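# Set the cable runway's far end onto the bracket seat

## Task

Place the far end of the cable runway on the bracket's seat, between the two lugs, with at least one third of that end resting on the seat.

## Robot and tools

Robots: four i2rt Big YAM arms, named arm1 to arm4, each with a five-finger right hand and a wrist camera. All arms work in one shared scene frame in metres, with its origin on the floor and +z pointing up. Each arm's foot (base_link) has a calibrated pose. arm1 is at (-1.009, -0.480, 0.793), arm2 at (-0.296, 0.519, 0.829), arm3 at (0.626, -0.535, 0.762) and arm4 at (1.221, 0.492, 0.793). arm1 and arm3 sit at negative y and roughly face +y. arm2 and arm4 sit at positive y and roughly face -y. Each foot faces along its own +x. A hand reaches about 1.07 m from the joint1 axis.

Hand frame: the hand point lies 0.045 m in front of the palm. Its +z runs along the straight fingers, +y points out of the palm, and +x runs across the palm away from the thumb. Straight fingers extend 0.06-0.07 m past the point. A wrist bracket on the little-finger side sticks out up to 0.10 m and can strike objects. The wrist camera shows an upright picture when joint6 is near -1.3.

Tool move: every argument is optional, with one object per arm (arm1, arm2, arm3, arm4) plus cameras. An arm's object may contain the following.
- joints: a map from joint name to an absolute target. joint1_rad to joint6_rad are in radians. Ranges: j1 ±2.879 (base yaw, positive is counter-clockwise from above); j2 0 to 3.141 (shoulder); j3 0 to 3.019 (elbow); j4 -1.692 to 1.57 (positive tips the fingers up); j5 ±1.57 (positive swings the hand to the arm's right); j6 ±2.094 (wrist roll). The hand keys hand_little, hand_ring, hand_middle, hand_index, hand_thumb_bend and hand_thumb_turn are unitless, from -1 (closed) to +1 (open). For thumb_turn, -1 places the thumb opposite the fingers. hand_force_limit (-1 to 1) maps linearly to about 0-10 N at the fingertip, or 0-15 N for the thumb. hand_speed runs from -0.96 to 1. Values of -0.94 or lower give a gentle grip.
- target: a single list of seven numbers [x, y, z, qw, qx, qy, qz]. It is an absolute hand-point pose in the scene frame, in metres plus a unit quaternion. The hand travels in a straight line toward it, starting from its current hand_target.
- speed: the top speed of the hand in m/s, from 0.002 to 4.3 (default 0.25). Rotation is capped at twice that figure in rad/s.
- min_time_s: the shortest duration, 0.1 to 8 s, for that arm's joint motions.
If target is given, joints may only contain the hand_ keys. Otherwise the call is refused.

cameras is a list of names: arm1_cam_wrist to arm4_cam_wrist, cam_high, or "all". An empty list returns no images. A move with no arm action returns every state in full plus all images.

Tool wait: seconds (0 to 10) plus optional cameras. It commands nothing new.

Tool zoom_image: camera (one name) and region [x0, y0, x1, y1] in pixels, measured from the top-left. The region can be at most 504 by 504. Only the newest image from that camera can be zoomed.

Tool show_instructions: shows the reference page.

Tool finished_scene: optional scene=1. It ends the scene for good, and the runway must then stay on the seat by itself.

Reading results: "move" lists the arms that received a command, and "pictures" gives the image order. "as last shown" marks an arm that got no command; its status then reads "not commanded". The "hand" line gives the measured hand pose, which can be off at long reach. hand_target is the pose the drive is now holding. Joint velocities are in rad/s, and "within noise" means the arm is still. Joint torques come in joint order and are offset and noisy; numbers 3 and 4 wrap at ±28 N m. hand_stopped_by gives one word each for little, ring, middle, index, thumb_bend and thumb_turn: moving, target, force, stalled or fault. The *_load_n values are fingertip forces in N, positive when the finger is pushed open. A lost grip shows as a load near 0.

Status words:
- done: the hand is within 1 cm and 2°.
- off_target: the arm is resting short of the goal and may still be pushing.
- time_out: a joint did not finish, and the target it keeps pushing toward appears as on_its_own.
- not_followed / "joint command not followed" / "pose unreachable": a safety check held the command back.
After a refused call or a stop, the remaining move, wait and finished_scene calls in that reply are skipped. A MOTOR HOT line warns of heating. At an OVER-TEMPERATURE FAULT the arm goes limp, and any key marked limit_stop_at_motor_heat must be sent again.

Motion behaviour: all parts of one action start together, and the hand paths finish together. Paths do not slow down for obstacles. A hand may lag, drift or overshoot, especially when the arm is stretched out. Each control step clips a path to within 100 mm and 20° of where the hand actually is. With raw joint commands each joint moves at its own rate, so the hand can swing wide. A fast, outstretched arm can overshoot by as much as 30°. Very small moves may not start at all. An arm does not stop on contact; it keeps pushing.

Fingers: a motor starts only when its own target changes, by 0.002 or more. It stops on arrival, or when the closing load reaches hand_force_limit, and then stays locked. To grip harder, raise the limit and send a more-closed target. To release, send a more-open target. The scene starts with force limit 0 and speed -0.8. With the thumb turned in front, the hand can wrap objects about 0.035-0.065 m thick, or a handle down to about 0.025 m. The thumb tip and index pad can pinch light items.

Avoid the following:
- two robots pressing hard on each other, including one hand closing on another robot's fingers, which ends the scene;
- hard hits on fixed or heavy objects;
- knocking the runway or anything else out of the work area or onto the floor;
- dropping the runway, even by millimetres, or releasing it while it is still moving;
- excessive finger force;
- holding stretched poses or pushing toward unreachable poses, which overheats motors.
Loose objects may occasionally be nudged by outside pushes.

Each tool is called as name(argument=value, ...) on one line, values as JSON.

Reference images:

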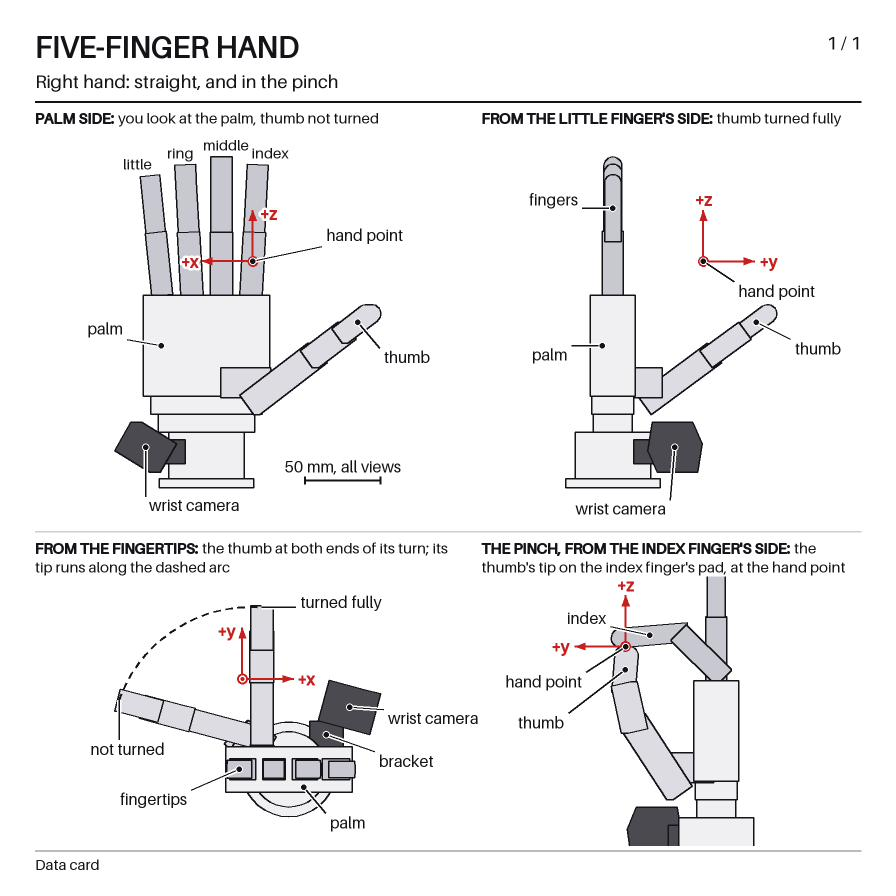

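## Session

move(cameras=["all"])

Scene clock: 0.00 s.
Joint torques (N m): no reading
Motor temperatures (°C): arm1=[24 23 22 23 21 25] | arm2=[23 23 24 25 23 23] | arm3=[25 24 24 24 22 24] | arm4=[27 23 24 23 25 25]
Heat: arm1: hottest joint6_rad 25 °C; arm2: hottest joint4_rad 25 °C; arm3: hottest joint1_rad 25 °C; arm4: hottest joint1_rad 27 °C.
Joint velocities: within noise
arm1.joint_positions: joint1_rad=+0.469 joint2_rad=+0.617 joint3_rad=+1.340 joint4_rad=-1.201 joint5_rad=-0.168 joint6_rad=-1.358 hand_little=+1.000 hand_ring=+1.000 hand_middle=+1.000 hand_index=+1.000 hand_thumb_turn=+1.000 hand_thumb_bend=+1.000 hand_force_limit=+0.000 hand_speed=-0.800
arm1.joint_status: not commanded
arm1.hand_stopped_by: target,target,target,target,target,target
arm1.little_load_n: 0.0
arm1.ring_load_n: 0.0
arm1.middle_load_n: 0.0
arm1.index_load_n: 0.0
arm1.thumb_bend_load_n: 0.0
arm1.thumb_turn_load_n: 0.0
arm1.hand: x=-1.0701 y=-0.2309 z=+1.2897 quat_wxyz=(-0.492, +0.532, +0.661, +0.195) (m; scene frame)
arm1.hand_target: x=-1.0698 y=-0.2317 z=+1.3007 quat_wxyz=(-0.501, +0.527, +0.657, +0.201) (m; scene frame)
arm1.hand_status: not commanded
arm2.joint_positions: joint1_rad=-0.211 joint2_rad=+0.534 joint3_rad=+1.375 joint4_rad=-1.139 joint5_rad=+0.245 joint6_rad=-1.411 hand_little=+1.000 hand_ring=+1.000 hand_middle=+1.000 hand_index=+1.000 hand_thumb_turn=+1.000 hand_thumb_bend=+1.000 hand_force_limit=+0.000 hand_speed=-0.800
arm2.joint_status: not commanded
arm2.hand_stopped_by: target,target,target,target,target,target
arm2.little_load_n: 0.0
arm2.ring_load_n: 0.5
arm2.middle_load_n: 0.0
arm2.index_load_n: 0.0
arm2.thumb_bend_load_n: 0.0
arm2.thumb_turn_load_n: 0.0
arm2.hand: x=-0.4449 y=+0.3444 z=+1.3858 quat_wxyz=(+0.508, +0.371, -0.708, +0.321) (m; scene frame)
arm2.hand_target: x=-0.4441 y=+0.3469 z=+1.3942 quat_wxyz=(+0.513, +0.367, -0.703, +0.327) (m; scene frame)
arm2.hand_status: not commanded
arm3.joint_positions: joint1_rad=-0.050 joint2_rad=+0.650 joint3_rad=+1.373 joint4_rad=-1.141 joint5_rad=-0.240 joint6_rad=-1.102 hand_little=+1.000 hand_ring=+1.000 hand_middle=+1.000 hand_index=+1.000 hand_thumb_turn=+1.000 hand_thumb_bend=+1.000 hand_force_limit=+0.000 hand_speed=-0.800
arm3.joint_status: not commanded
arm3.hand_stopped_by: target,target,target,target,target,target
arm3.little_load_n: 0.0
arm3.ring_load_n: 0.0
arm3.middle_load_n: 0.0
arm3.index_load_n: 0.0
arm3.thumb_bend_load_n: 0.0
arm3.thumb_turn_load_n: 0.0
arm3.hand: x=+0.5881 y=-0.2632 z=+1.2688 quat_wxyz=(-0.528, +0.642, +0.532, +0.160) (m; scene frame)
arm3.hand_target: x=+0.5883 y=-0.2641 z=+1.2801 quat_wxyz=(-0.537, +0.636, +0.529, +0.165) (m; scene frame)
arm3.hand_status: not commanded
arm4.joint_positions: joint1_rad=-0.479 joint2_rad=+0.536 joint3_rad=+1.374 joint4_rad=-1.330 joint5_rad=+0.200 joint6_rad=-1.269 hand_little=+1.000 hand_ring=+1.000 hand_middle=+1.000 hand_index=+1.000 hand_thumb_turn=+1.000 hand_thumb_bend=+1.000 hand_force_limit=+0.000 hand_speed=-0.800
arm4.joint_status: not commanded
arm4.hand_stopped_by: target,target,target,target,target,target
arm4.little_load_n: 0.0
arm4.ring_load_n: 0.0
arm4.middle_load_n: 0.0
arm4.index_load_n: 0.0
arm4.thumb_bend_load_n: 0.0
arm4.thumb_turn_load_n: 0.0
arm4.hand: x=+1.0704 y=+0.3430 z=+1.2949 quat_wxyz=(+0.424, +0.332, -0.790, +0.291) (m; scene frame)
arm4.hand_target: x=+1.0706 y=+0.3440 z=+1.3065 quat_wxyz=(+0.433, +0.328, -0.784, +0.300) (m; scene frame)
arm4.hand_status: not commanded
pictures: arm1_cam_wrist, arm2_cam_wrist, arm3_cam_wrist, arm4_cam_wrist, cam_high
Images, in order (width x height): arm1_cam_wrist 672x504, arm2_cam_wrist 672x504, arm3_cam_wrist 672x504, arm4_cam_wrist 672x504, cam_high 672x504.

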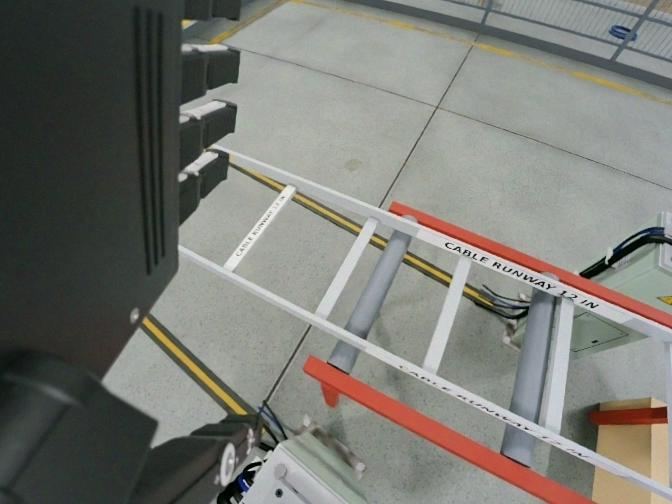

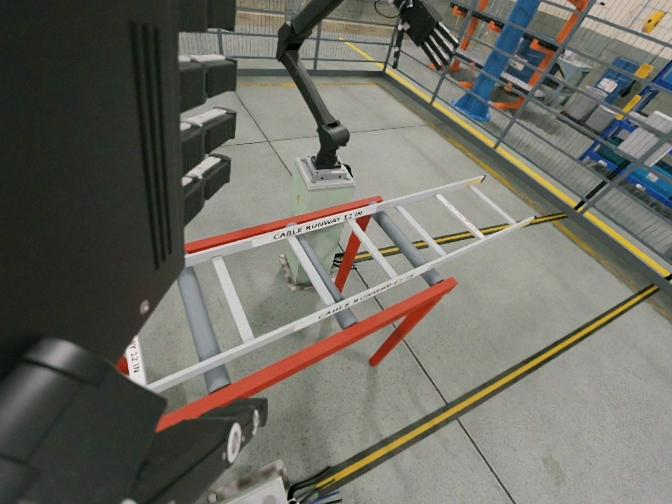

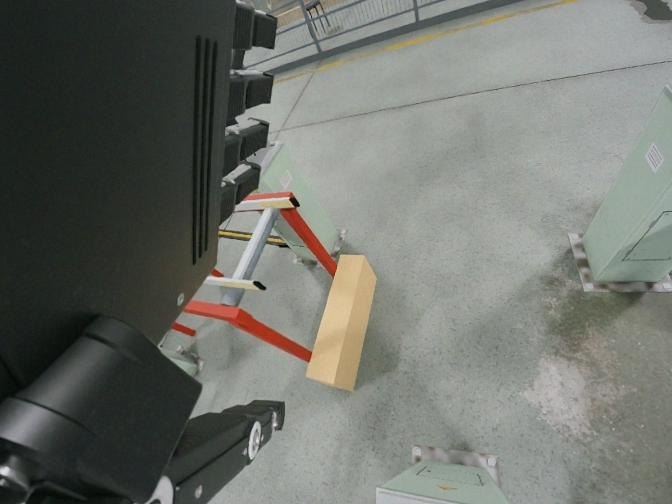

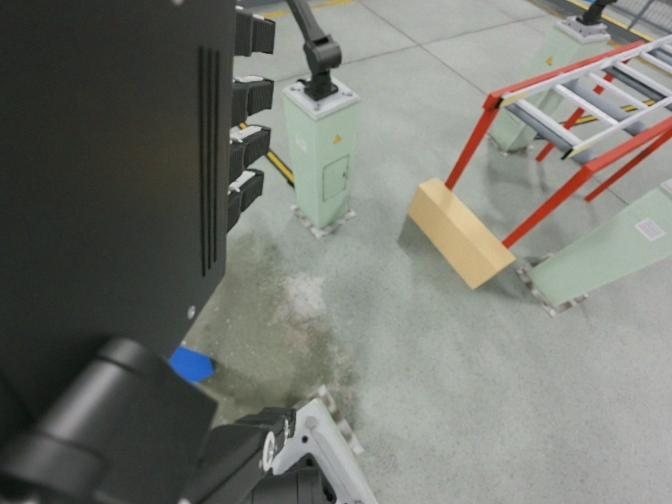

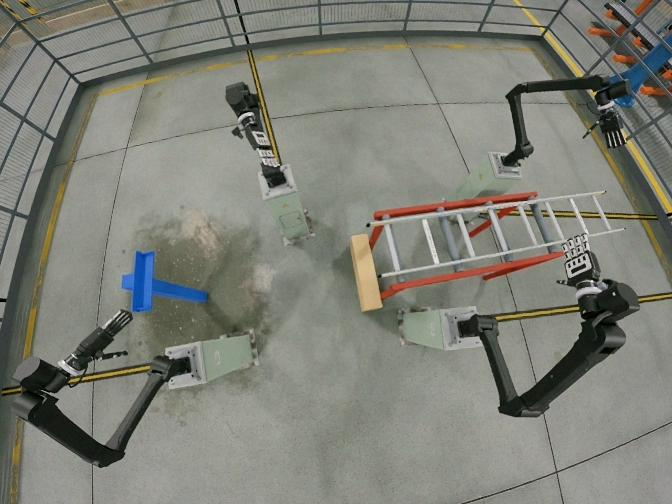

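zoom_image(camera="cam_high", region=[90, 200, 290, 350])

zoom_image(camera="cam_high", region=[340, 130, 672, 379])

zoom_image(camera="arm2_cam_wrist", region=[120, 120, 560, 450])

zoom_image(camera="arm4_cam_wrist", region=[336, 0, 672, 330])

zoom_image(camera="arm1_cam_wrist", region=[172, 120, 672, 504])

Scaled by 2.520 from the camera's image (finer frame: 960x720).

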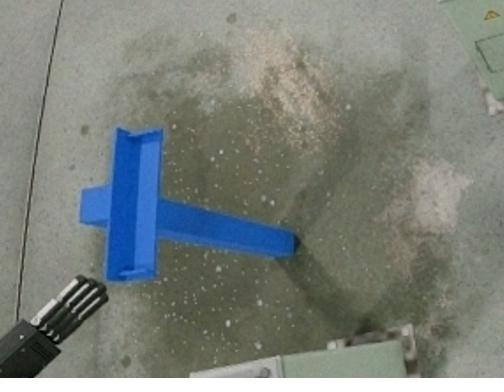

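Scaled by 1.518 from the camera's image (finer frame: 960x720).

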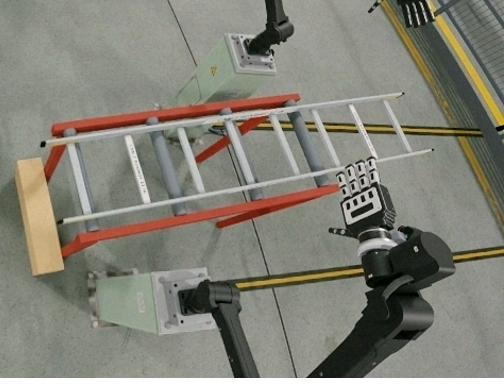

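Scaled by 1.145 from the camera's image (finer frame: 960x720).

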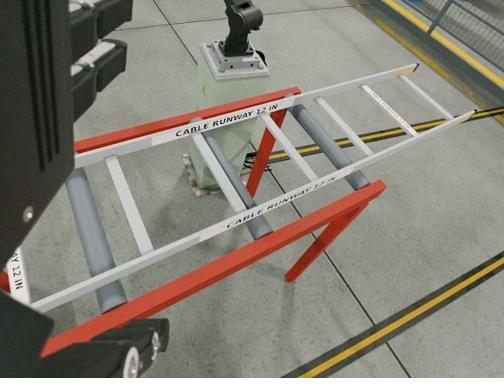

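Scaled by 1.500 from the camera's image (finer frame: 960x720).

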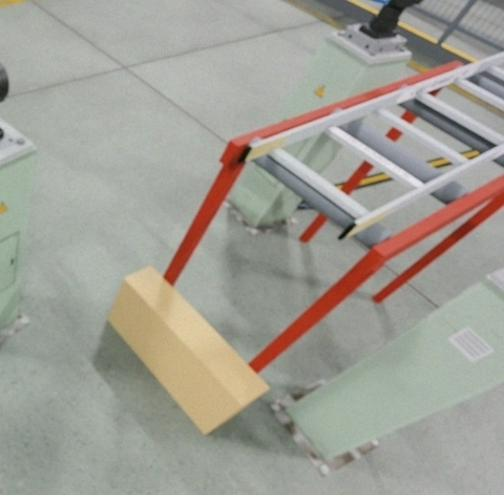

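Scaled by 1.008 from the camera's image (finer frame: 960x720).

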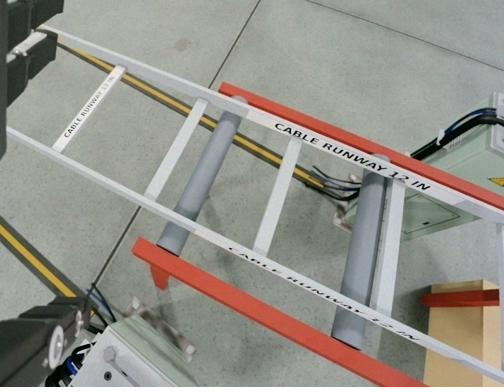

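move(arm4={"joints": {"joint1_rad": 0.45}, "min_time_s": 2}, arm3={"joints": {"joint1_rad": 0.7}, "min_time_s": 2}, cameras=["arm3_cam_wrist", "arm4_cam_wrist"])

Scene clock: 145.97 s.
Joint torques (N m): arm1=[0.09 -0.79 8.23 1.03 -0.13 -0.05] | arm2=[0.03 1.32 8.28 2.24 0.08 0.07] | arm3=[0.5 -0.85 7.92 1.78 -0.13 -0.13] | arm4=[2.49 3.31 9.44 1.73 0.11 -0.13]
Motor temperatures (°C): arm1=[24 23 29 24 21 24] | arm2=[23 23 33 25 23 22] | arm3=[25 24 30 25 21 24] | arm4=[27 23 32 24 25 24]
Heat: arm1: hottest joint3_rad 29 °C; arm2: hottest joint3_rad 33 °C; arm3: hottest joint3_rad 30 °C; arm4: hottest joint3_rad 32 °C.
move: arm3 done; arm4 done
Joint velocities: within noise
arm1, arm2: as last shown
arm2.ring_load_n: 0.0
arm3.joint_positions: joint1_rad=+0.693 joint2_rad=+0.650 joint3_rad=+1.373 joint4_rad=-1.141 joint5_rad=-0.240 joint6_rad=-1.102 hand_little=+1.000 hand_ring=+1.000 hand_middle=+1.000 hand_index=+1.000 hand_thumb_turn=+1.000 hand_thumb_bend=+1.000 hand_force_limit=+0.000 hand_speed=-0.800
arm3.joint_status: all done
arm3.hand_stopped_by: target,target,target,target,target,target
arm3.little_load_n: 0.0
arm3.ring_load_n: 0.0
arm3.middle_load_n: 0.0
arm3.index_load_n: 0.0
arm3.thumb_bend_load_n: 0.0
arm3.thumb_turn_load_n: 0.0
arm3.hand: x=+0.4163 y=-0.3639 z=+1.2708 quat_wxyz=(-0.553, +0.403, +0.728, -0.041)
arm3.hand_target: x=+0.4158 y=-0.3661 z=+1.2821 quat_wxyz=(-0.563, +0.395, +0.724, -0.042)
arm3.hand_status: not commanded
arm4.joint_positions: joint1_rad=+0.436 joint2_rad=+0.536 joint3_rad=+1.374 joint4_rad=-1.330 joint5_rad=+0.200 joint6_rad=-1.269 hand_little=+1.000 hand_ring=+1.000 hand_middle=+1.000 hand_index=+1.000 hand_thumb_turn=+1.000 hand_thumb_bend=+1.000 hand_force_limit=+0.000 hand_speed=-0.800
arm4.joint_status: all done
arm4.hand_stopped_by: target,target,target,target,target,target
arm4.little_load_n: 0.0
arm4.ring_load_n: 0.0
arm4.middle_load_n: 0.5
arm4.index_load_n: 0.0
arm4.thumb_bend_load_n: 0.0
arm4.thumb_turn_load_n: 0.0
arm4.hand: x=+1.2443 y=+0.2852 z=+1.2965 quat_wxyz=(+0.252, +0.645, -0.562, +0.453)
arm4.hand_target: x=+1.2463 y=+0.2864 z=+1.3081 quat_wxyz=(+0.253, +0.642, -0.554, +0.466)
arm4.hand_status: not commanded
Images, in order (width x height): arm3_cam_wrist 672x504, arm4_cam_wrist 672x504.

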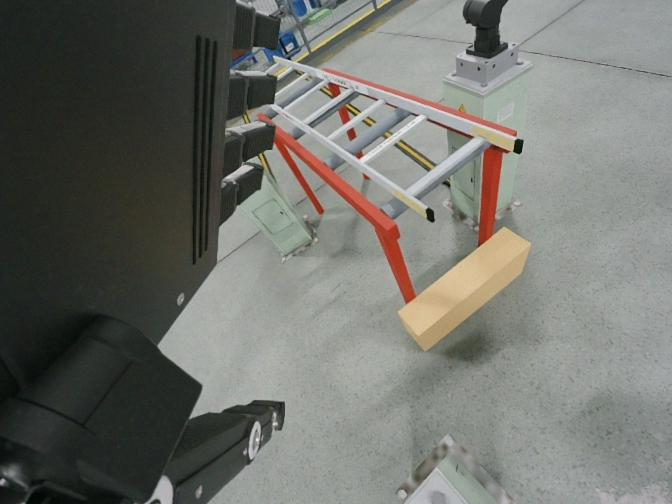

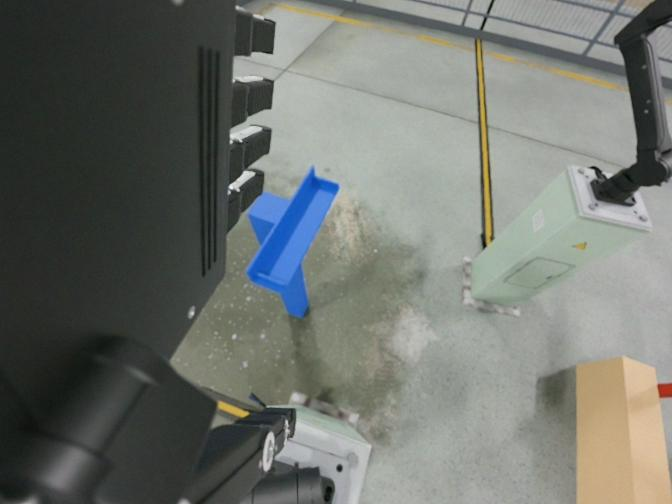

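zoom_image(camera="arm4_cam_wrist", region=[220, 140, 420, 340])

zoom_image(camera="arm3_cam_wrist", region=[240, 30, 560, 270])

Scaled by 2.520 from the camera's image (finer frame: 960x720).

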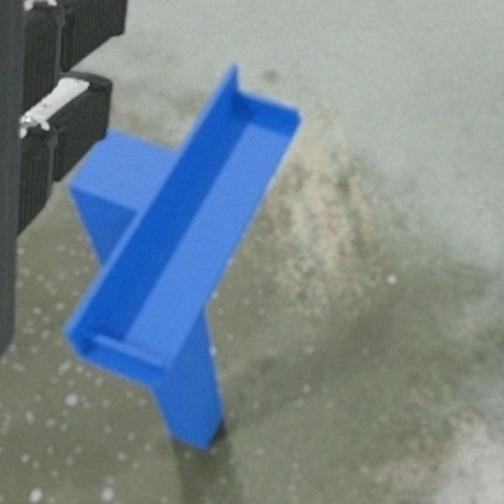

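Scaled by 1.575 from the camera's image (finer frame: 960x720).

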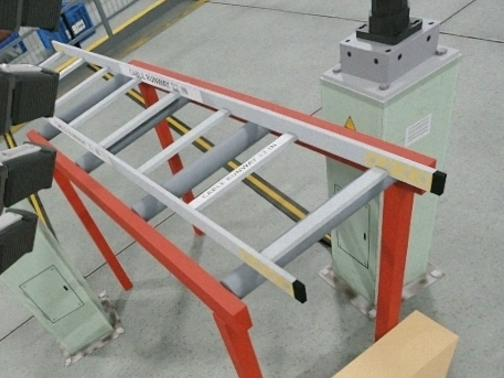

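move(arm1={"target": [-1.5, 0.0, 1.05, 0, 0.7071, 0.7071, 0], "speed": 0.3}, arm3={"joints": {"joint6_rad": 1.9}, "min_time_s": 2}, cameras=["arm1_cam_wrist", "arm3_cam_wrist", "cam_high"])

Scene clock: 456.10 s.
Joint torques (N m): arm1=[0.91 -22.18 10.59 -0.34 -0.1 0.07] | arm2=[0.03 1.26 8.28 2.24 0.08 0.07] | arm3=[0.79 -0.79 7.91 1.8 -0.15 0] | arm4=[2.43 3.25 9.47 1.72 0.11 -0.13]
Motor temperatures (°C): arm1=[24 23 30 24 21 24] | arm2=[22 23 35 25 23 22] | arm3=[24 24 32 25 21 23] | arm4=[26 23 34 24 25 24]
Heat: arm1: hottest joint3_rad 30 °C; arm2: hottest joint3_rad 35 °C; arm3: hottest joint3_rad 32 °C; arm4: hottest joint3_rad 34 °C.
move: arm1 off_target; arm3 done
Joint velocities: within noise
arm1.joint_positions: joint1_rad=+0.961 joint2_rad=+2.302 joint3_rad=+2.678 joint4_rad=-1.697 joint5_rad=+0.011 joint6_rad=-0.774 hand_little=+1.000 hand_ring=+1.000 hand_middle=+1.000 hand_index=+1.000 hand_thumb_turn=+1.000 hand_thumb_bend=+1.000 hand_force_limit=+0.000 hand_speed=-0.800
arm1.joint_status: not commanded
arm1.hand_stopped_by: target,target,target,target,target,target
arm1.little_load_n: 0.0
arm1.ring_load_n: 0.0
arm1.middle_load_n: 0.0
arm1.index_load_n: 0.0
arm1.thumb_bend_load_n: 0.0
arm1.thumb_turn_load_n: 0.0
arm1.hand: x=-1.4903 y=+0.0021 z=+1.0348 quat_wxyz=(-0.132, +0.694, +0.708, +0.004)
arm1.hand_target: x=-1.4990 y=-0.0010 z=+1.0493 quat_wxyz=(-0.150, +0.692, +0.706, +0.002)
arm1.hand_status: off_target (0.018 m and 15.3 deg from the pose sent, 0.544 m and 64.9 deg at the start; a joint's target at an end of its range on 35 of 89 steps)
arm2, arm4: as last shown
arm3.joint_positions: joint1_rad=+0.693 joint2_rad=+0.650 joint3_rad=+1.373 joint4_rad=-1.141 joint5_rad=-0.240 joint6_rad=+1.882 hand_little=+1.000 hand_ring=+1.000 hand_middle=+1.000 hand_index=+1.000 hand_thumb_turn=+1.000 hand_thumb_bend=+1.000 hand_force_limit=+0.000 hand_speed=-0.800
arm3.joint_status: all done
arm3.hand_stopped_by: target,target,target,target,target,target
arm3.little_load_n: 0.0
arm3.ring_load_n: 0.0
arm3.middle_load_n: 0.0
arm3.index_load_n: 0.0
arm3.thumb_bend_load_n: 0.0
arm3.thumb_turn_load_n: 0.0
arm3.hand: x=+0.3456 y=-0.4148 z=+1.3738 quat_wxyz=(-0.002, +0.757, -0.345, -0.555)
arm3.hand_target: x=+0.3477 y=-0.4181 z=+1.3863 quat_wxyz=(+0.002, +0.750, -0.344, -0.565)
arm3.hand_status: not commanded
arm4.joint_positions: joint1_rad=+0.437 joint2_rad=+0.536 joint3_rad=+1.374 joint4_rad=-1.330 joint5_rad=+0.200 joint6_rad=-1.269 hand_little=+1.000 hand_ring=+1.000 hand_middle=+1.000 hand_index=+1.000 hand_thumb_turn=+1.000 hand_thumb_bend=+1.000 hand_force_limit=+0.000 hand_speed=-0.800
arm4.middle_load_n: 0.0
arm4.hand: x=+1.2444 y=+0.2852 z=+1.2965 quat_wxyz=(+0.252, +0.645, -0.561, +0.453)
arm4.hand_target: x=+1.2464 y=+0.2864 z=+1.3081 quat_wxyz=(+0.253, +0.642, -0.554, +0.466)
Images, in order (width x height): arm1_cam_wrist 672x504, arm3_cam_wrist 672x504, cam_high 672x504.

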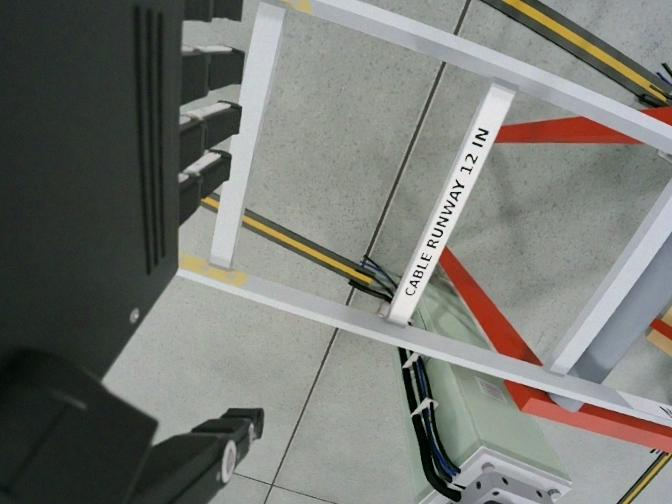

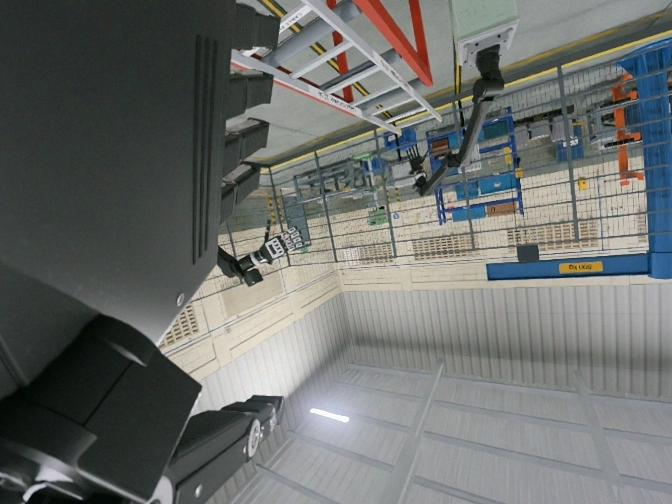

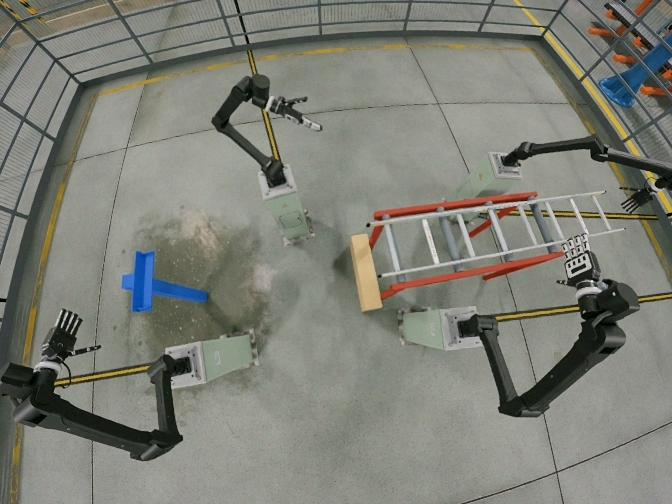

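move(arm1={"target": [-1.47, -0.02, 0.88, 0, 0.7071, 0.7071, 0], "speed": 0.2}, arm3={"target": [0.4, -0.1, 1.1, 0, 0.7071, -0.7071, 0], "speed": 0.25}, cameras=["arm1_cam_wrist", "arm3_cam_wrist", "cam_high"])

Scene clock: 516.03 s.
Joint torques (N m): arm1=[-0.09 -21.71 6.91 -0.18 -0.13 0.07] | arm2=[0.03 1.26 8.28 2.22 0.08 0.07] | arm3=[-0.5 -12.51 10.03 -0.27 0.1 0.07] | arm4=[2.55 3.37 9.44 1.73 0.11 -0.13]
Motor temperatures (°C): arm1=[24 29 30 23 21 24] | arm2=[22 23 35 25 23 22] | arm3=[24 24 33 25 21 23] | arm4=[26 23 34 24 25 24]
Heat: arm1: hottest joint3_rad 30 °C; arm2: hottest joint3_rad 35 °C; arm3: hottest joint3_rad 33 °C; arm4: hottest joint3_rad 34 °C.
move: arm1 done; arm3 off_target
Joint velocities: within noise
arm1.joint_positions: joint1_rad=+0.961 joint2_rad=+2.349 joint3_rad=+2.356 joint4_rad=-1.585 joint5_rad=-0.002 joint6_rad=-0.766 hand_little=+1.000 hand_ring=+1.000 hand_middle=+1.000 hand_index=+1.000 hand_thumb_turn=+1.000 hand_thumb_bend=+1.000 hand_force_limit=+0.000 hand_speed=-0.800
arm1.joint_status: not commanded
arm1.hand_stopped_by: target,target,target,target,target,target
arm1.little_load_n: 0.0
arm1.ring_load_n: 0.0
arm1.middle_load_n: 0.0
arm1.index_load_n: 0.0
arm1.thumb_bend_load_n: 0.0
arm1.thumb_turn_load_n: 0.5
arm1.hand: x=-1.4696 y=-0.0207 z=+0.8898 quat_wxyz=(-0.004, +0.703, +0.711, +0.001)
arm1.hand_target: x=-1.4699 y=-0.0201 z=+0.8800 quat_wxyz=(+0.000, +0.707, +0.707, +0.000)
arm1.hand_status: done (0.010 m and 0.8 deg from the pose sent, 0.158 m and 15.2 deg at the start)
arm2, arm4: as last shown
arm3.joint_positions: joint1_rad=+0.222 joint2_rad=+1.434 joint3_rad=+1.608 joint4_rad=-1.673 joint5_rad=-0.003 joint6_rad=+1.952 hand_little=+1.000 hand_ring=+1.000 hand_middle=+1.000 hand_index=+1.000 hand_thumb_turn=+1.000 hand_thumb_bend=+1.000 hand_force_limit=+0.000 hand_speed=-0.800
arm3.joint_status: not commanded
arm3.hand_stopped_by: target,target,target,target,target,target
arm3.little_load_n: 0.0
arm3.ring_load_n: 0.0
arm3.middle_load_n: 0.0
arm3.index_load_n: 0.0
arm3.thumb_bend_load_n: 0.0
arm3.thumb_turn_load_n: 0.0
arm3.hand: x=+0.3979 y=-0.1072 z=+1.0814 quat_wxyz=(-0.008, +0.715, -0.698, -0.037)
arm3.hand_target: x=+0.4001 y=-0.1006 z=+1.0993 quat_wxyz=(-0.015, +0.706, -0.706, -0.051)
arm3.hand_status: off_target (0.020 m and 4.5 deg from the pose sent, 0.421 m and 77.6 deg at the start; a joint's target at an end of its range on 41 of 109 steps)
Images, in order (width x height): arm1_cam_wrist 672x504, arm3_cam_wrist 672x504, cam_high 672x504.

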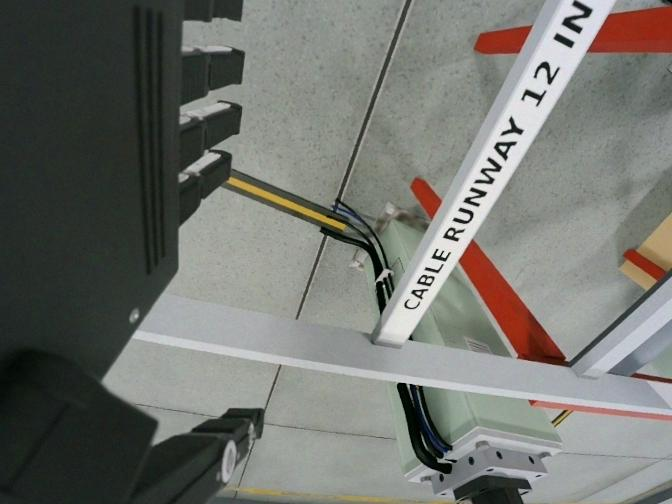

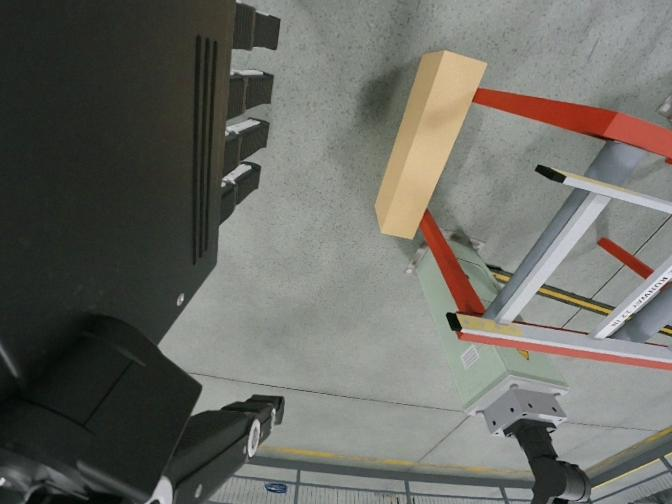

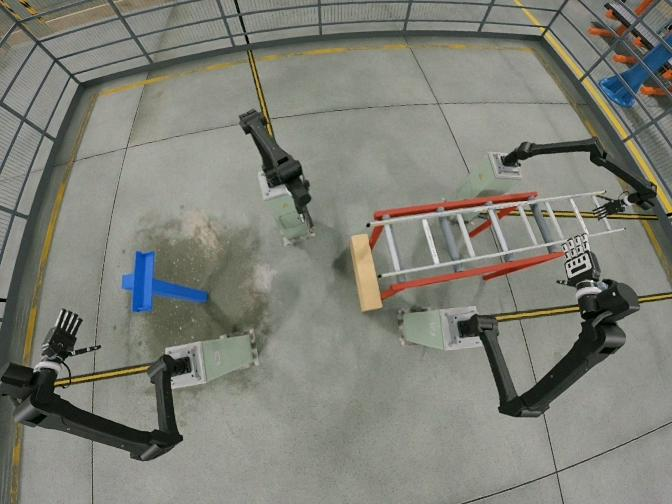

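zoom_image(camera="cam_high", region=[340, 170, 500, 290])

zoom_image(camera="cam_high", region=[480, 170, 640, 290])

Scaled by 3.150 from the camera's image (finer frame: 960x720).

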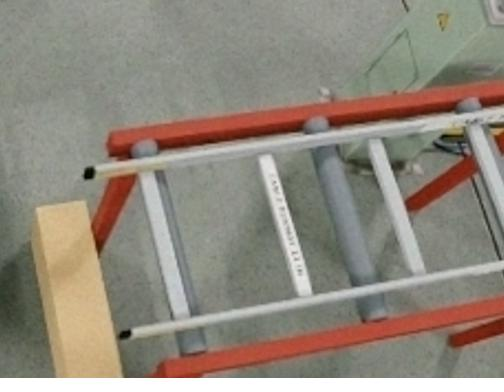

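Scaled by 3.150 from the camera's image (finer frame: 960x720).

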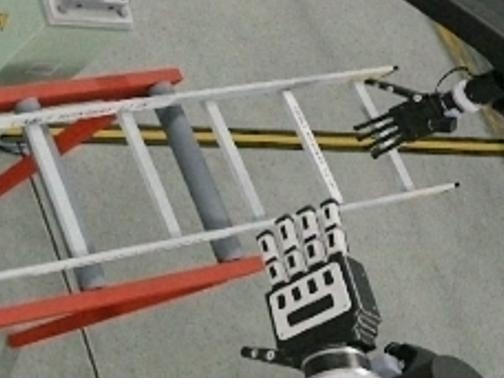

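zoom_image(camera="cam_high", region=[560, 170, 660, 245])

zoom_image(camera="arm1_cam_wrist", region=[150, 0, 450, 225])

Scaled by 5.040 from the camera's image (finer frame: 960x720).

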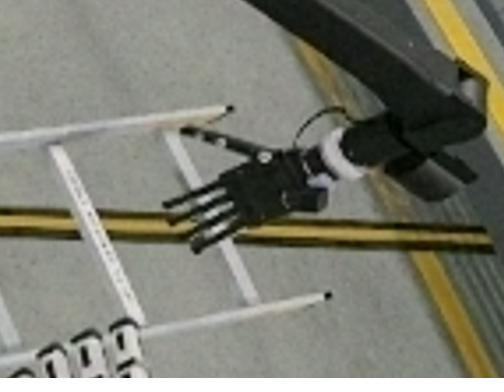

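Scaled by 1.680 from the camera's image (finer frame: 960x720).

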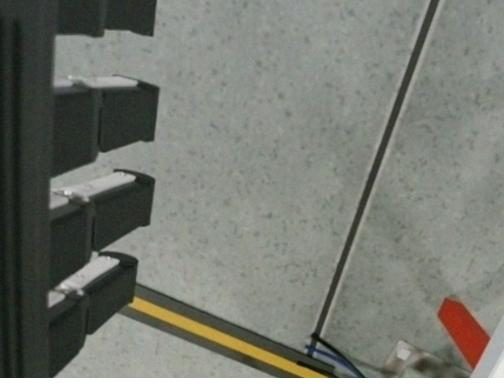

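move(arm1={"target": [-1.47, -0.02, 0.835, 0, 0.7071, 0.7071, 0], "speed": 0.15}, cameras=["arm1_cam_wrist", "cam_high"])

zoom_image(camera="cam_high", region=[560, 170, 660, 245])

Scene clock: 605.63 s.
Joint torques (N m): arm1=[-0.09 -21.83 6.79 -0.16 -0.11 0.05] | arm2=[0.03 1.32 8.27 2.25 0.08 0.07] | arm3=[-0.5 -12.51 10 -0.32 0.1 0.04] | arm4=[2.55 3.25 9.46 1.73 0.11 -0.13]
Motor temperatures (°C): arm1=[24 35 29 23 21 24] | arm2=[22 23 36 25 23 22] | arm3=[24 26 38 24 21 23] | arm4=[26 23 35 24 25 24]
Heat: arm1: hottest joint2_rad 35 °C; arm2: hottest joint3_rad 36 °C; arm3: hottest joint3_rad 38 °C; arm4: hottest joint3_rad 35 °C.
move: arm1 off_target
Joint velocities: within noise
arm1.joint_positions: joint1_rad=+0.961 joint2_rad=+2.357 joint3_rad=+2.256 joint4_rad=-1.475 joint5_rad=-0.002 joint6_rad=-0.765 hand_little=+1.000 hand_ring=+1.000 hand_middle=+1.000 hand_index=+1.000 hand_thumb_turn=+1.000 hand_thumb_bend=+1.000 hand_force_limit=+0.000 hand_speed=-0.800
arm1.joint_status: not commanded
arm1.hand_stopped_by: target,target,target,target,target,target
arm1.little_load_n: 0.0
arm1.ring_load_n: 0.0
arm1.middle_load_n: 0.5
arm1.index_load_n: 0.0
arm1.thumb_bend_load_n: 0.0
arm1.thumb_turn_load_n: -0.5
arm1.hand: x=-1.4703 y=-0.0199 z=+0.8464 quat_wxyz=(-0.005, +0.703, +0.711, +0.001)
arm1.hand_target: x=-1.4699 y=-0.0202 z=+0.8352 quat_wxyz=(+0.000, +0.707, +0.707, +0.000)
arm1.hand_status: off_target (0.011 m and 0.9 deg from the pose sent, 0.055 m and 0.8 deg at the start)
arm2, arm3, arm4: as last shown
arm3.hand: x=+0.3979 y=-0.1072 z=+1.0814 quat_wxyz=(-0.008, +0.715, -0.699, -0.037)
Images, in order (width x height): arm1_cam_wrist 672x504, cam_high 672x504.

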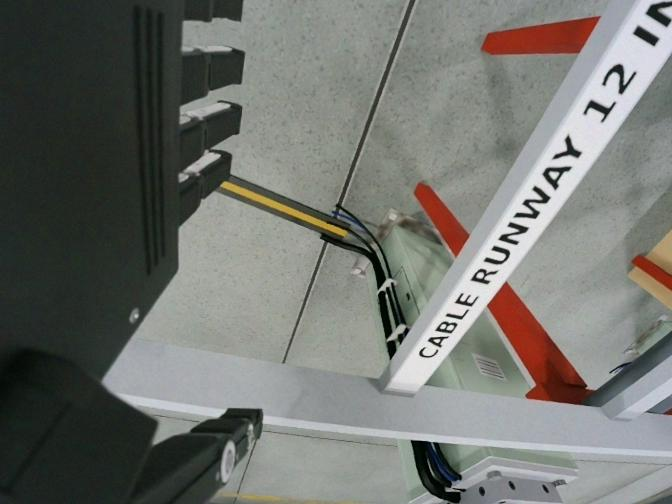

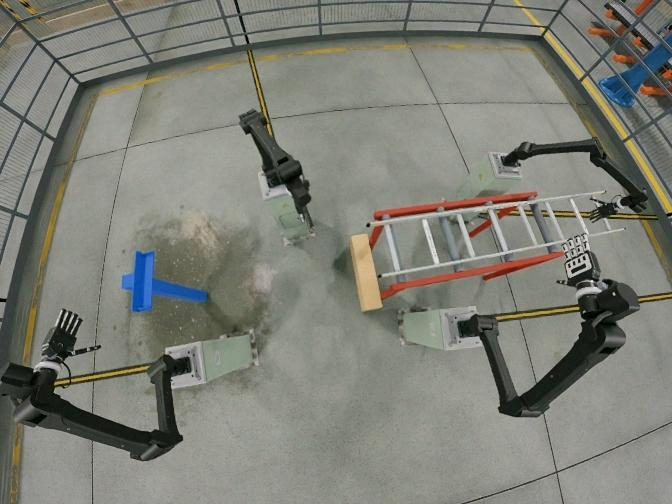

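Scaled by 5.040 from the camera's image (finer frame: 960x720).

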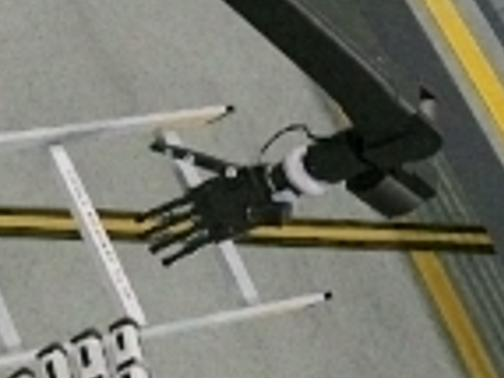

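move(arm1={"target": [-1.16, -0.02, 0.835, 0, 0.7071, 0.7071, 0], "speed": 0.1}, cameras=["arm1_cam_wrist", "arm2_cam_wrist", "arm3_cam_wrist", "cam_high"])

Scene clock: 623.83 s.
Joint torques (N m): arm1=[-0.79 -18.78 5.89 -0.44 0 -0.13] | arm2=[0.03 1.32 8.27 2.22 0.08 0.07] | arm3=[-0.38 -12.57 9.98 -0.25 0.11 0.03] | arm4=[2.49 3.37 9.43 1.73 0.11 -0.12]
Motor temperatures (°C): arm1=[24 34 28 23 21 24] | arm2=[22 23 36 25 23 22] | arm3=[24 26 39 24 21 23] | arm4=[26 23 35 24 25 24]
Heat: arm1: hottest joint2_rad 34 °C; arm2: hottest joint3_rad 36 °C; arm3: hottest joint3_rad 39 °C; arm4: hottest joint3_rad 35 °C.
move: arm1 off_target
Joint velocities: within noise
arm1.joint_positions: joint1_rad=+0.563 joint2_rad=+1.891 joint3_rad=+1.409 joint4_rad=-1.125 joint5_rad=+0.002 joint6_rad=-1.151 hand_little=+1.000 hand_ring=+1.000 hand_middle=+1.000 hand_index=+1.000 hand_thumb_turn=+1.000 hand_thumb_bend=+1.000 hand_force_limit=+0.000 hand_speed=-0.800
arm1.joint_status: not commanded
arm1.hand_stopped_by: target,target,target,target,target,target
arm1.little_load_n: 0.0
arm1.ring_load_n: 0.0
arm1.middle_load_n: 0.0
arm1.index_load_n: 0.0
arm1.thumb_bend_load_n: 0.0
arm1.thumb_turn_load_n: 0.0
arm1.hand: x=-1.1653 y=-0.0226 z=+0.8251 quat_wxyz=(+0.010, +0.707, +0.707, -0.004)
arm1.hand_target: x=-1.1601 y=-0.0201 z=+0.8350 quat_wxyz=(+0.000, +0.707, +0.707, +0.000)
arm1.hand_status: off_target (0.011 m and 1.2 deg from the pose sent, 0.311 m and 0.9 deg at the start)
arm2, arm3, arm4: as last shown
Images, in order (width x height): arm1_cam_wrist 672x504, arm2_cam_wrist 672x504, arm3_cam_wrist 672x504, cam_high 672x504.

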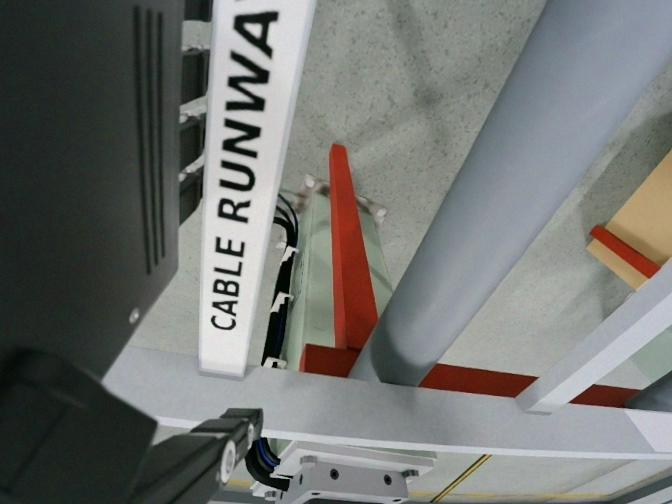

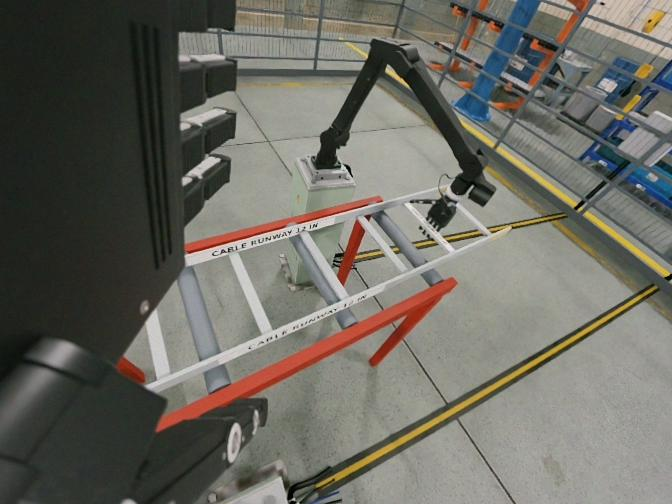

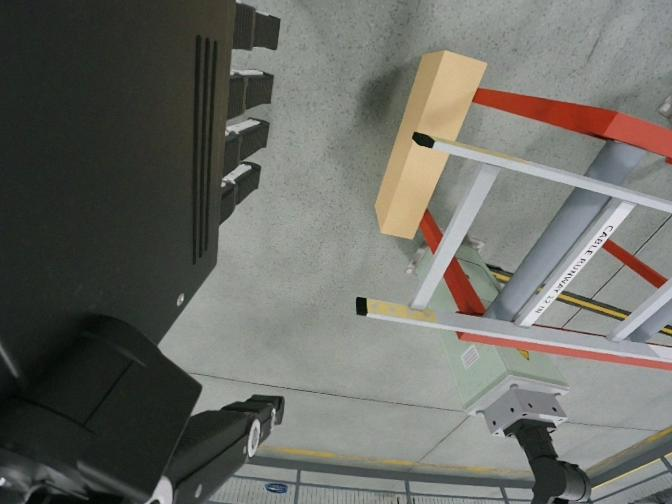

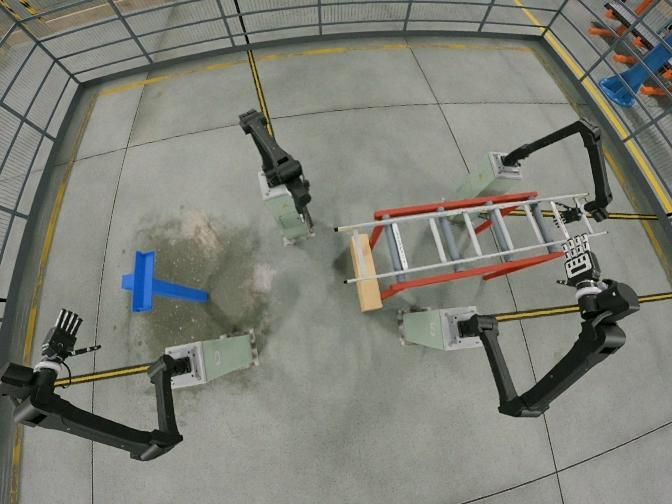

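move(arm1={"target": [-1.19, -0.02, 0.96, 0, 0.7071, 0.7071, 0], "speed": 0.25})

move(arm1={"target": [-1.47, -0.02, 0.95, 0, 0.7071, 0.7071, 0], "speed": 0.25})

move(arm1={"target": [-1.47, -0.02, 0.835, 0, 0.7071, 0.7071, 0], "speed": 0.15}, cameras=["arm1_cam_wrist", "cam_high"])

Scene clock: 655.87 s.
Joint torques (N m): arm1=[1.14 -16.09 10.41 -0.79 0.03 0.08] | arm2=[0.03 1.26 8.27 2.21 0.08 0.07] | arm3=[-0.21 -12.63 9.99 -0.25 0.1 0.03] | arm4=[2.55 3.25 9.43 1.73 0.11 -0.12]
Motor temperatures (°C): arm1=[24 35 27 23 21 24] | arm2=[22 23 36 25 23 22] | arm3=[24 27 39 24 21 23] | arm4=[26 22 35 24 25 24]
Heat: arm1: hottest joint2_rad 35 °C; arm2: hottest joint3_rad 36 °C; arm3: hottest joint3_rad 39 °C; arm4: hottest joint3_rad 35 °C.
move: arm1 off_target
Joint velocities: within noise
arm1.joint_positions: joint1_rad=+0.591 joint2_rad=+1.796 joint3_rad=+1.607 joint4_rad=-1.430 joint5_rad=+0.000 joint6_rad=-1.122 hand_little=+1.000 hand_ring=+1.000 hand_middle=+1.000 hand_index=+1.000 hand_thumb_turn=+1.000 hand_thumb_bend=+1.000 hand_force_limit=+0.000 hand_speed=-0.800
arm1.joint_status: not commanded
arm1.hand_stopped_by: target,target,target,target,target,target
arm1.little_load_n: 0.0
arm1.ring_load_n: 0.0
arm1.middle_load_n: 0.5
arm1.index_load_n: 0.0
arm1.thumb_bend_load_n: 0.0
arm1.thumb_turn_load_n: 0.0
arm1.hand: x=-1.1786 y=-0.0299 z=+0.9474 quat_wxyz=(+0.015, +0.708, +0.706, -0.006)
arm1.hand_target: x=-1.1898 y=-0.0206 z=+0.9599 quat_wxyz=(+0.000, +0.707, +0.707, +0.000)
arm1.hand_status: off_target (0.020 m and 1.9 deg from the pose sent, 0.137 m and 1.2 deg at the start)
arm2, arm3, arm4: as last shown
pictures: none

Scene clock: 658.03 s.
Joint torques (N m): arm1=[-0.09 -21.77 10.7 -0.7 -0.01 0.07] | arm2=[0.03 1.32 8.28 2.22 0.08 0.07] | arm3=[-0.32 -12.45 10 -0.24 0.12 0.03] | arm4=[2.49 3.25 9.47 1.73 0.11 -0.12]
Motor temperatures (°C): arm1=[24 35 28 23 21 24] | arm2=[22 23 36 25 23 22] | arm3=[24 27 39 24 21 23] | arm4=[26 22 35 24 25 24]
Heat: arm1: hottest joint2_rad 35 °C; arm2: hottest joint3_rad 36 °C; arm3: hottest joint3_rad 39 °C; arm4: hottest joint3_rad 35 °C.
move: arm1 off_target
Joint velocities: within noise
arm1.joint_positions: joint1_rad=+0.960 joint2_rad=+2.323 joint3_rad=+2.447 joint4_rad=-1.697 joint5_rad=-0.003 joint6_rad=-0.768 hand_little=+1.000 hand_ring=+1.000 hand_middle=+1.000 hand_index=+1.000 hand_thumb_turn=+1.000 hand_thumb_bend=+1.000 hand_force_limit=+0.000 hand_speed=-0.800
arm1.joint_status: not commanded
arm1.hand_stopped_by: target,target,target,target,target,target
arm1.little_load_n: 0.0
arm1.ring_load_n: 0.0
arm1.middle_load_n: 0.0
arm1.index_load_n: 0.0
arm1.thumb_bend_load_n: 0.0
arm1.thumb_turn_load_n: 0.0
arm1.hand: x=-1.4636 y=-0.0262 z=+0.9417 quat_wxyz=(-0.006, +0.702, +0.712, +0.000)
arm1.hand_target: x=-1.4692 y=-0.0206 z=+0.9497 quat_wxyz=(-0.020, +0.706, +0.708, +0.000)
arm1.hand_status: off_target (0.012 m and 1.1 deg from the pose sent, 0.292 m and 1.9 deg at the start; a joint's target at an end of its range on 26 of 65 steps)
arm2, arm3, arm4: as last shown
arm3.little_load_n: -0.5
pictures: none

Scene clock: 659.50 s.
Joint torques (N m): arm1=[0.09 -21.66 7.08 -0.2 -0.07 0.07] | arm2=[-0.03 1.26 8.27 2.22 0.08 0.07] | arm3=[-0.44 -12.63 10.03 -0.25 0.11 0.03] | arm4=[2.43 3.31 9.46 1.73 0.11 -0.12]
Motor temperatures (°C): arm1=[24 35 28 23 21 24] | arm2=[22 23 36 25 23 22] | arm3=[24 27 39 24 21 23] | arm4=[26 22 35 24 25 24]
Heat: arm1: hottest joint2_rad 35 °C; arm2: hottest joint3_rad 36 °C; arm3: hottest joint3_rad 39 °C; arm4: hottest joint3_rad 35 °C.
move: arm1 done
Joint velocities: within noise
arm1.joint_positions: joint1_rad=+0.960 joint2_rad=+2.362 joint3_rad=+2.253 joint4_rad=-1.475 joint5_rad=-0.003 joint6_rad=-0.765 hand_little=+1.000 hand_ring=+1.000 hand_middle=+1.000 hand_index=+1.000 hand_thumb_turn=+1.000 hand_thumb_bend=+1.000 hand_force_limit=+0.000 hand_speed=-0.800
arm1.joint_status: not commanded
arm1.hand_stopped_by: target,target,target,target,target,target
arm1.little_load_n: 0.0
arm1.ring_load_n: 0.0
arm1.middle_load_n: 0.0
arm1.index_load_n: 0.0
arm1.thumb_bend_load_n: 0.0
arm1.thumb_turn_load_n: 0.0
arm1.hand: x=-1.4691 y=-0.0207 z=+0.8416 quat_wxyz=(-0.001, +0.703, +0.711, +0.000)
arm1.hand_target: x=-1.4699 y=-0.0200 z=+0.8349 quat_wxyz=(+0.000, +0.707, +0.707, +0.000)
arm1.hand_status: done (0.007 m and 0.6 deg from the pose sent, 0.107 m and 1.1 deg at the start)
arm2.joint_positions: joint1_rad=-0.211 joint2_rad=+0.534 joint3_rad=+1.375 joint4_rad=-1.139 joint5_rad=+0.245 joint6_rad=-1.411 hand_little=+1.000 hand_ring=+1.000 hand_middle=+1.000 hand_index=+1.000 hand_thumb_turn=+1.000 hand_thumb_bend=+1.000 hand_force_limit=+0.000 hand_speed=-0.800
arm2.joint_status: not commanded
arm2.hand_stopped_by: target,target,target,target,target,target
arm2.little_load_n: 0.0
arm2.ring_load_n: 0.0
arm2.middle_load_n: 0.0
arm2.index_load_n: 0.0
arm2.thumb_bend_load_n: 0.0
arm2.thumb_turn_load_n: 0.0
arm2.hand: x=-0.4449 y=+0.3444 z=+1.3858 quat_wxyz=(+0.508, +0.371, -0.708, +0.321)
arm2.hand_target: x=-0.4441 y=+0.3469 z=+1.3942 quat_wxyz=(+0.513, +0.367, -0.703, +0.327)
arm2.hand_status: not commanded
arm3, arm4: as last shown
arm3.little_load_n: 0.0
Images, in order (width x height): arm1_cam_wrist 672x504, cam_high 672x504.

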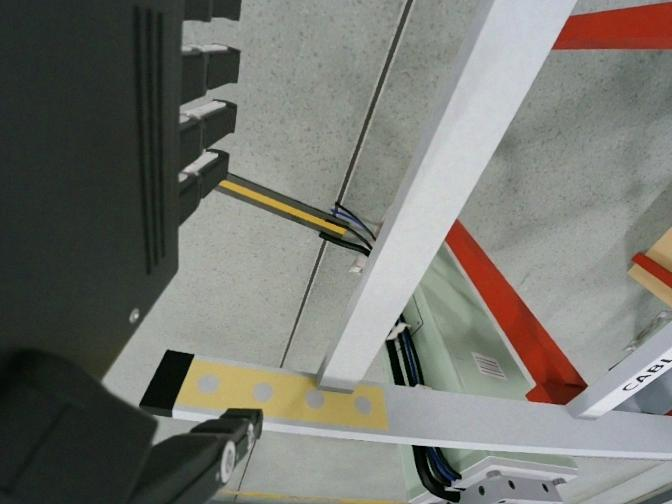

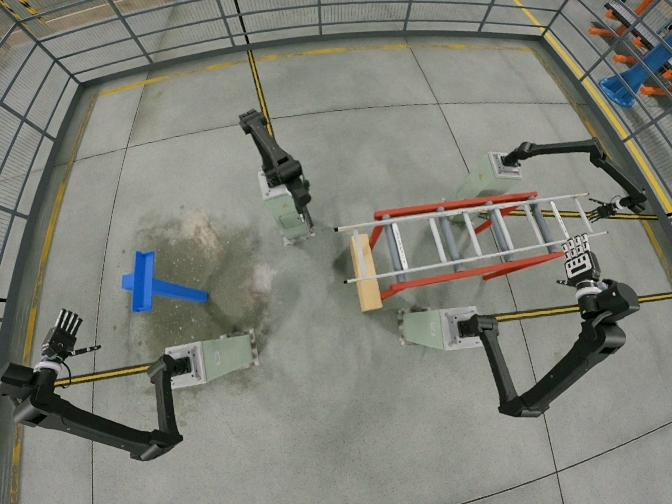

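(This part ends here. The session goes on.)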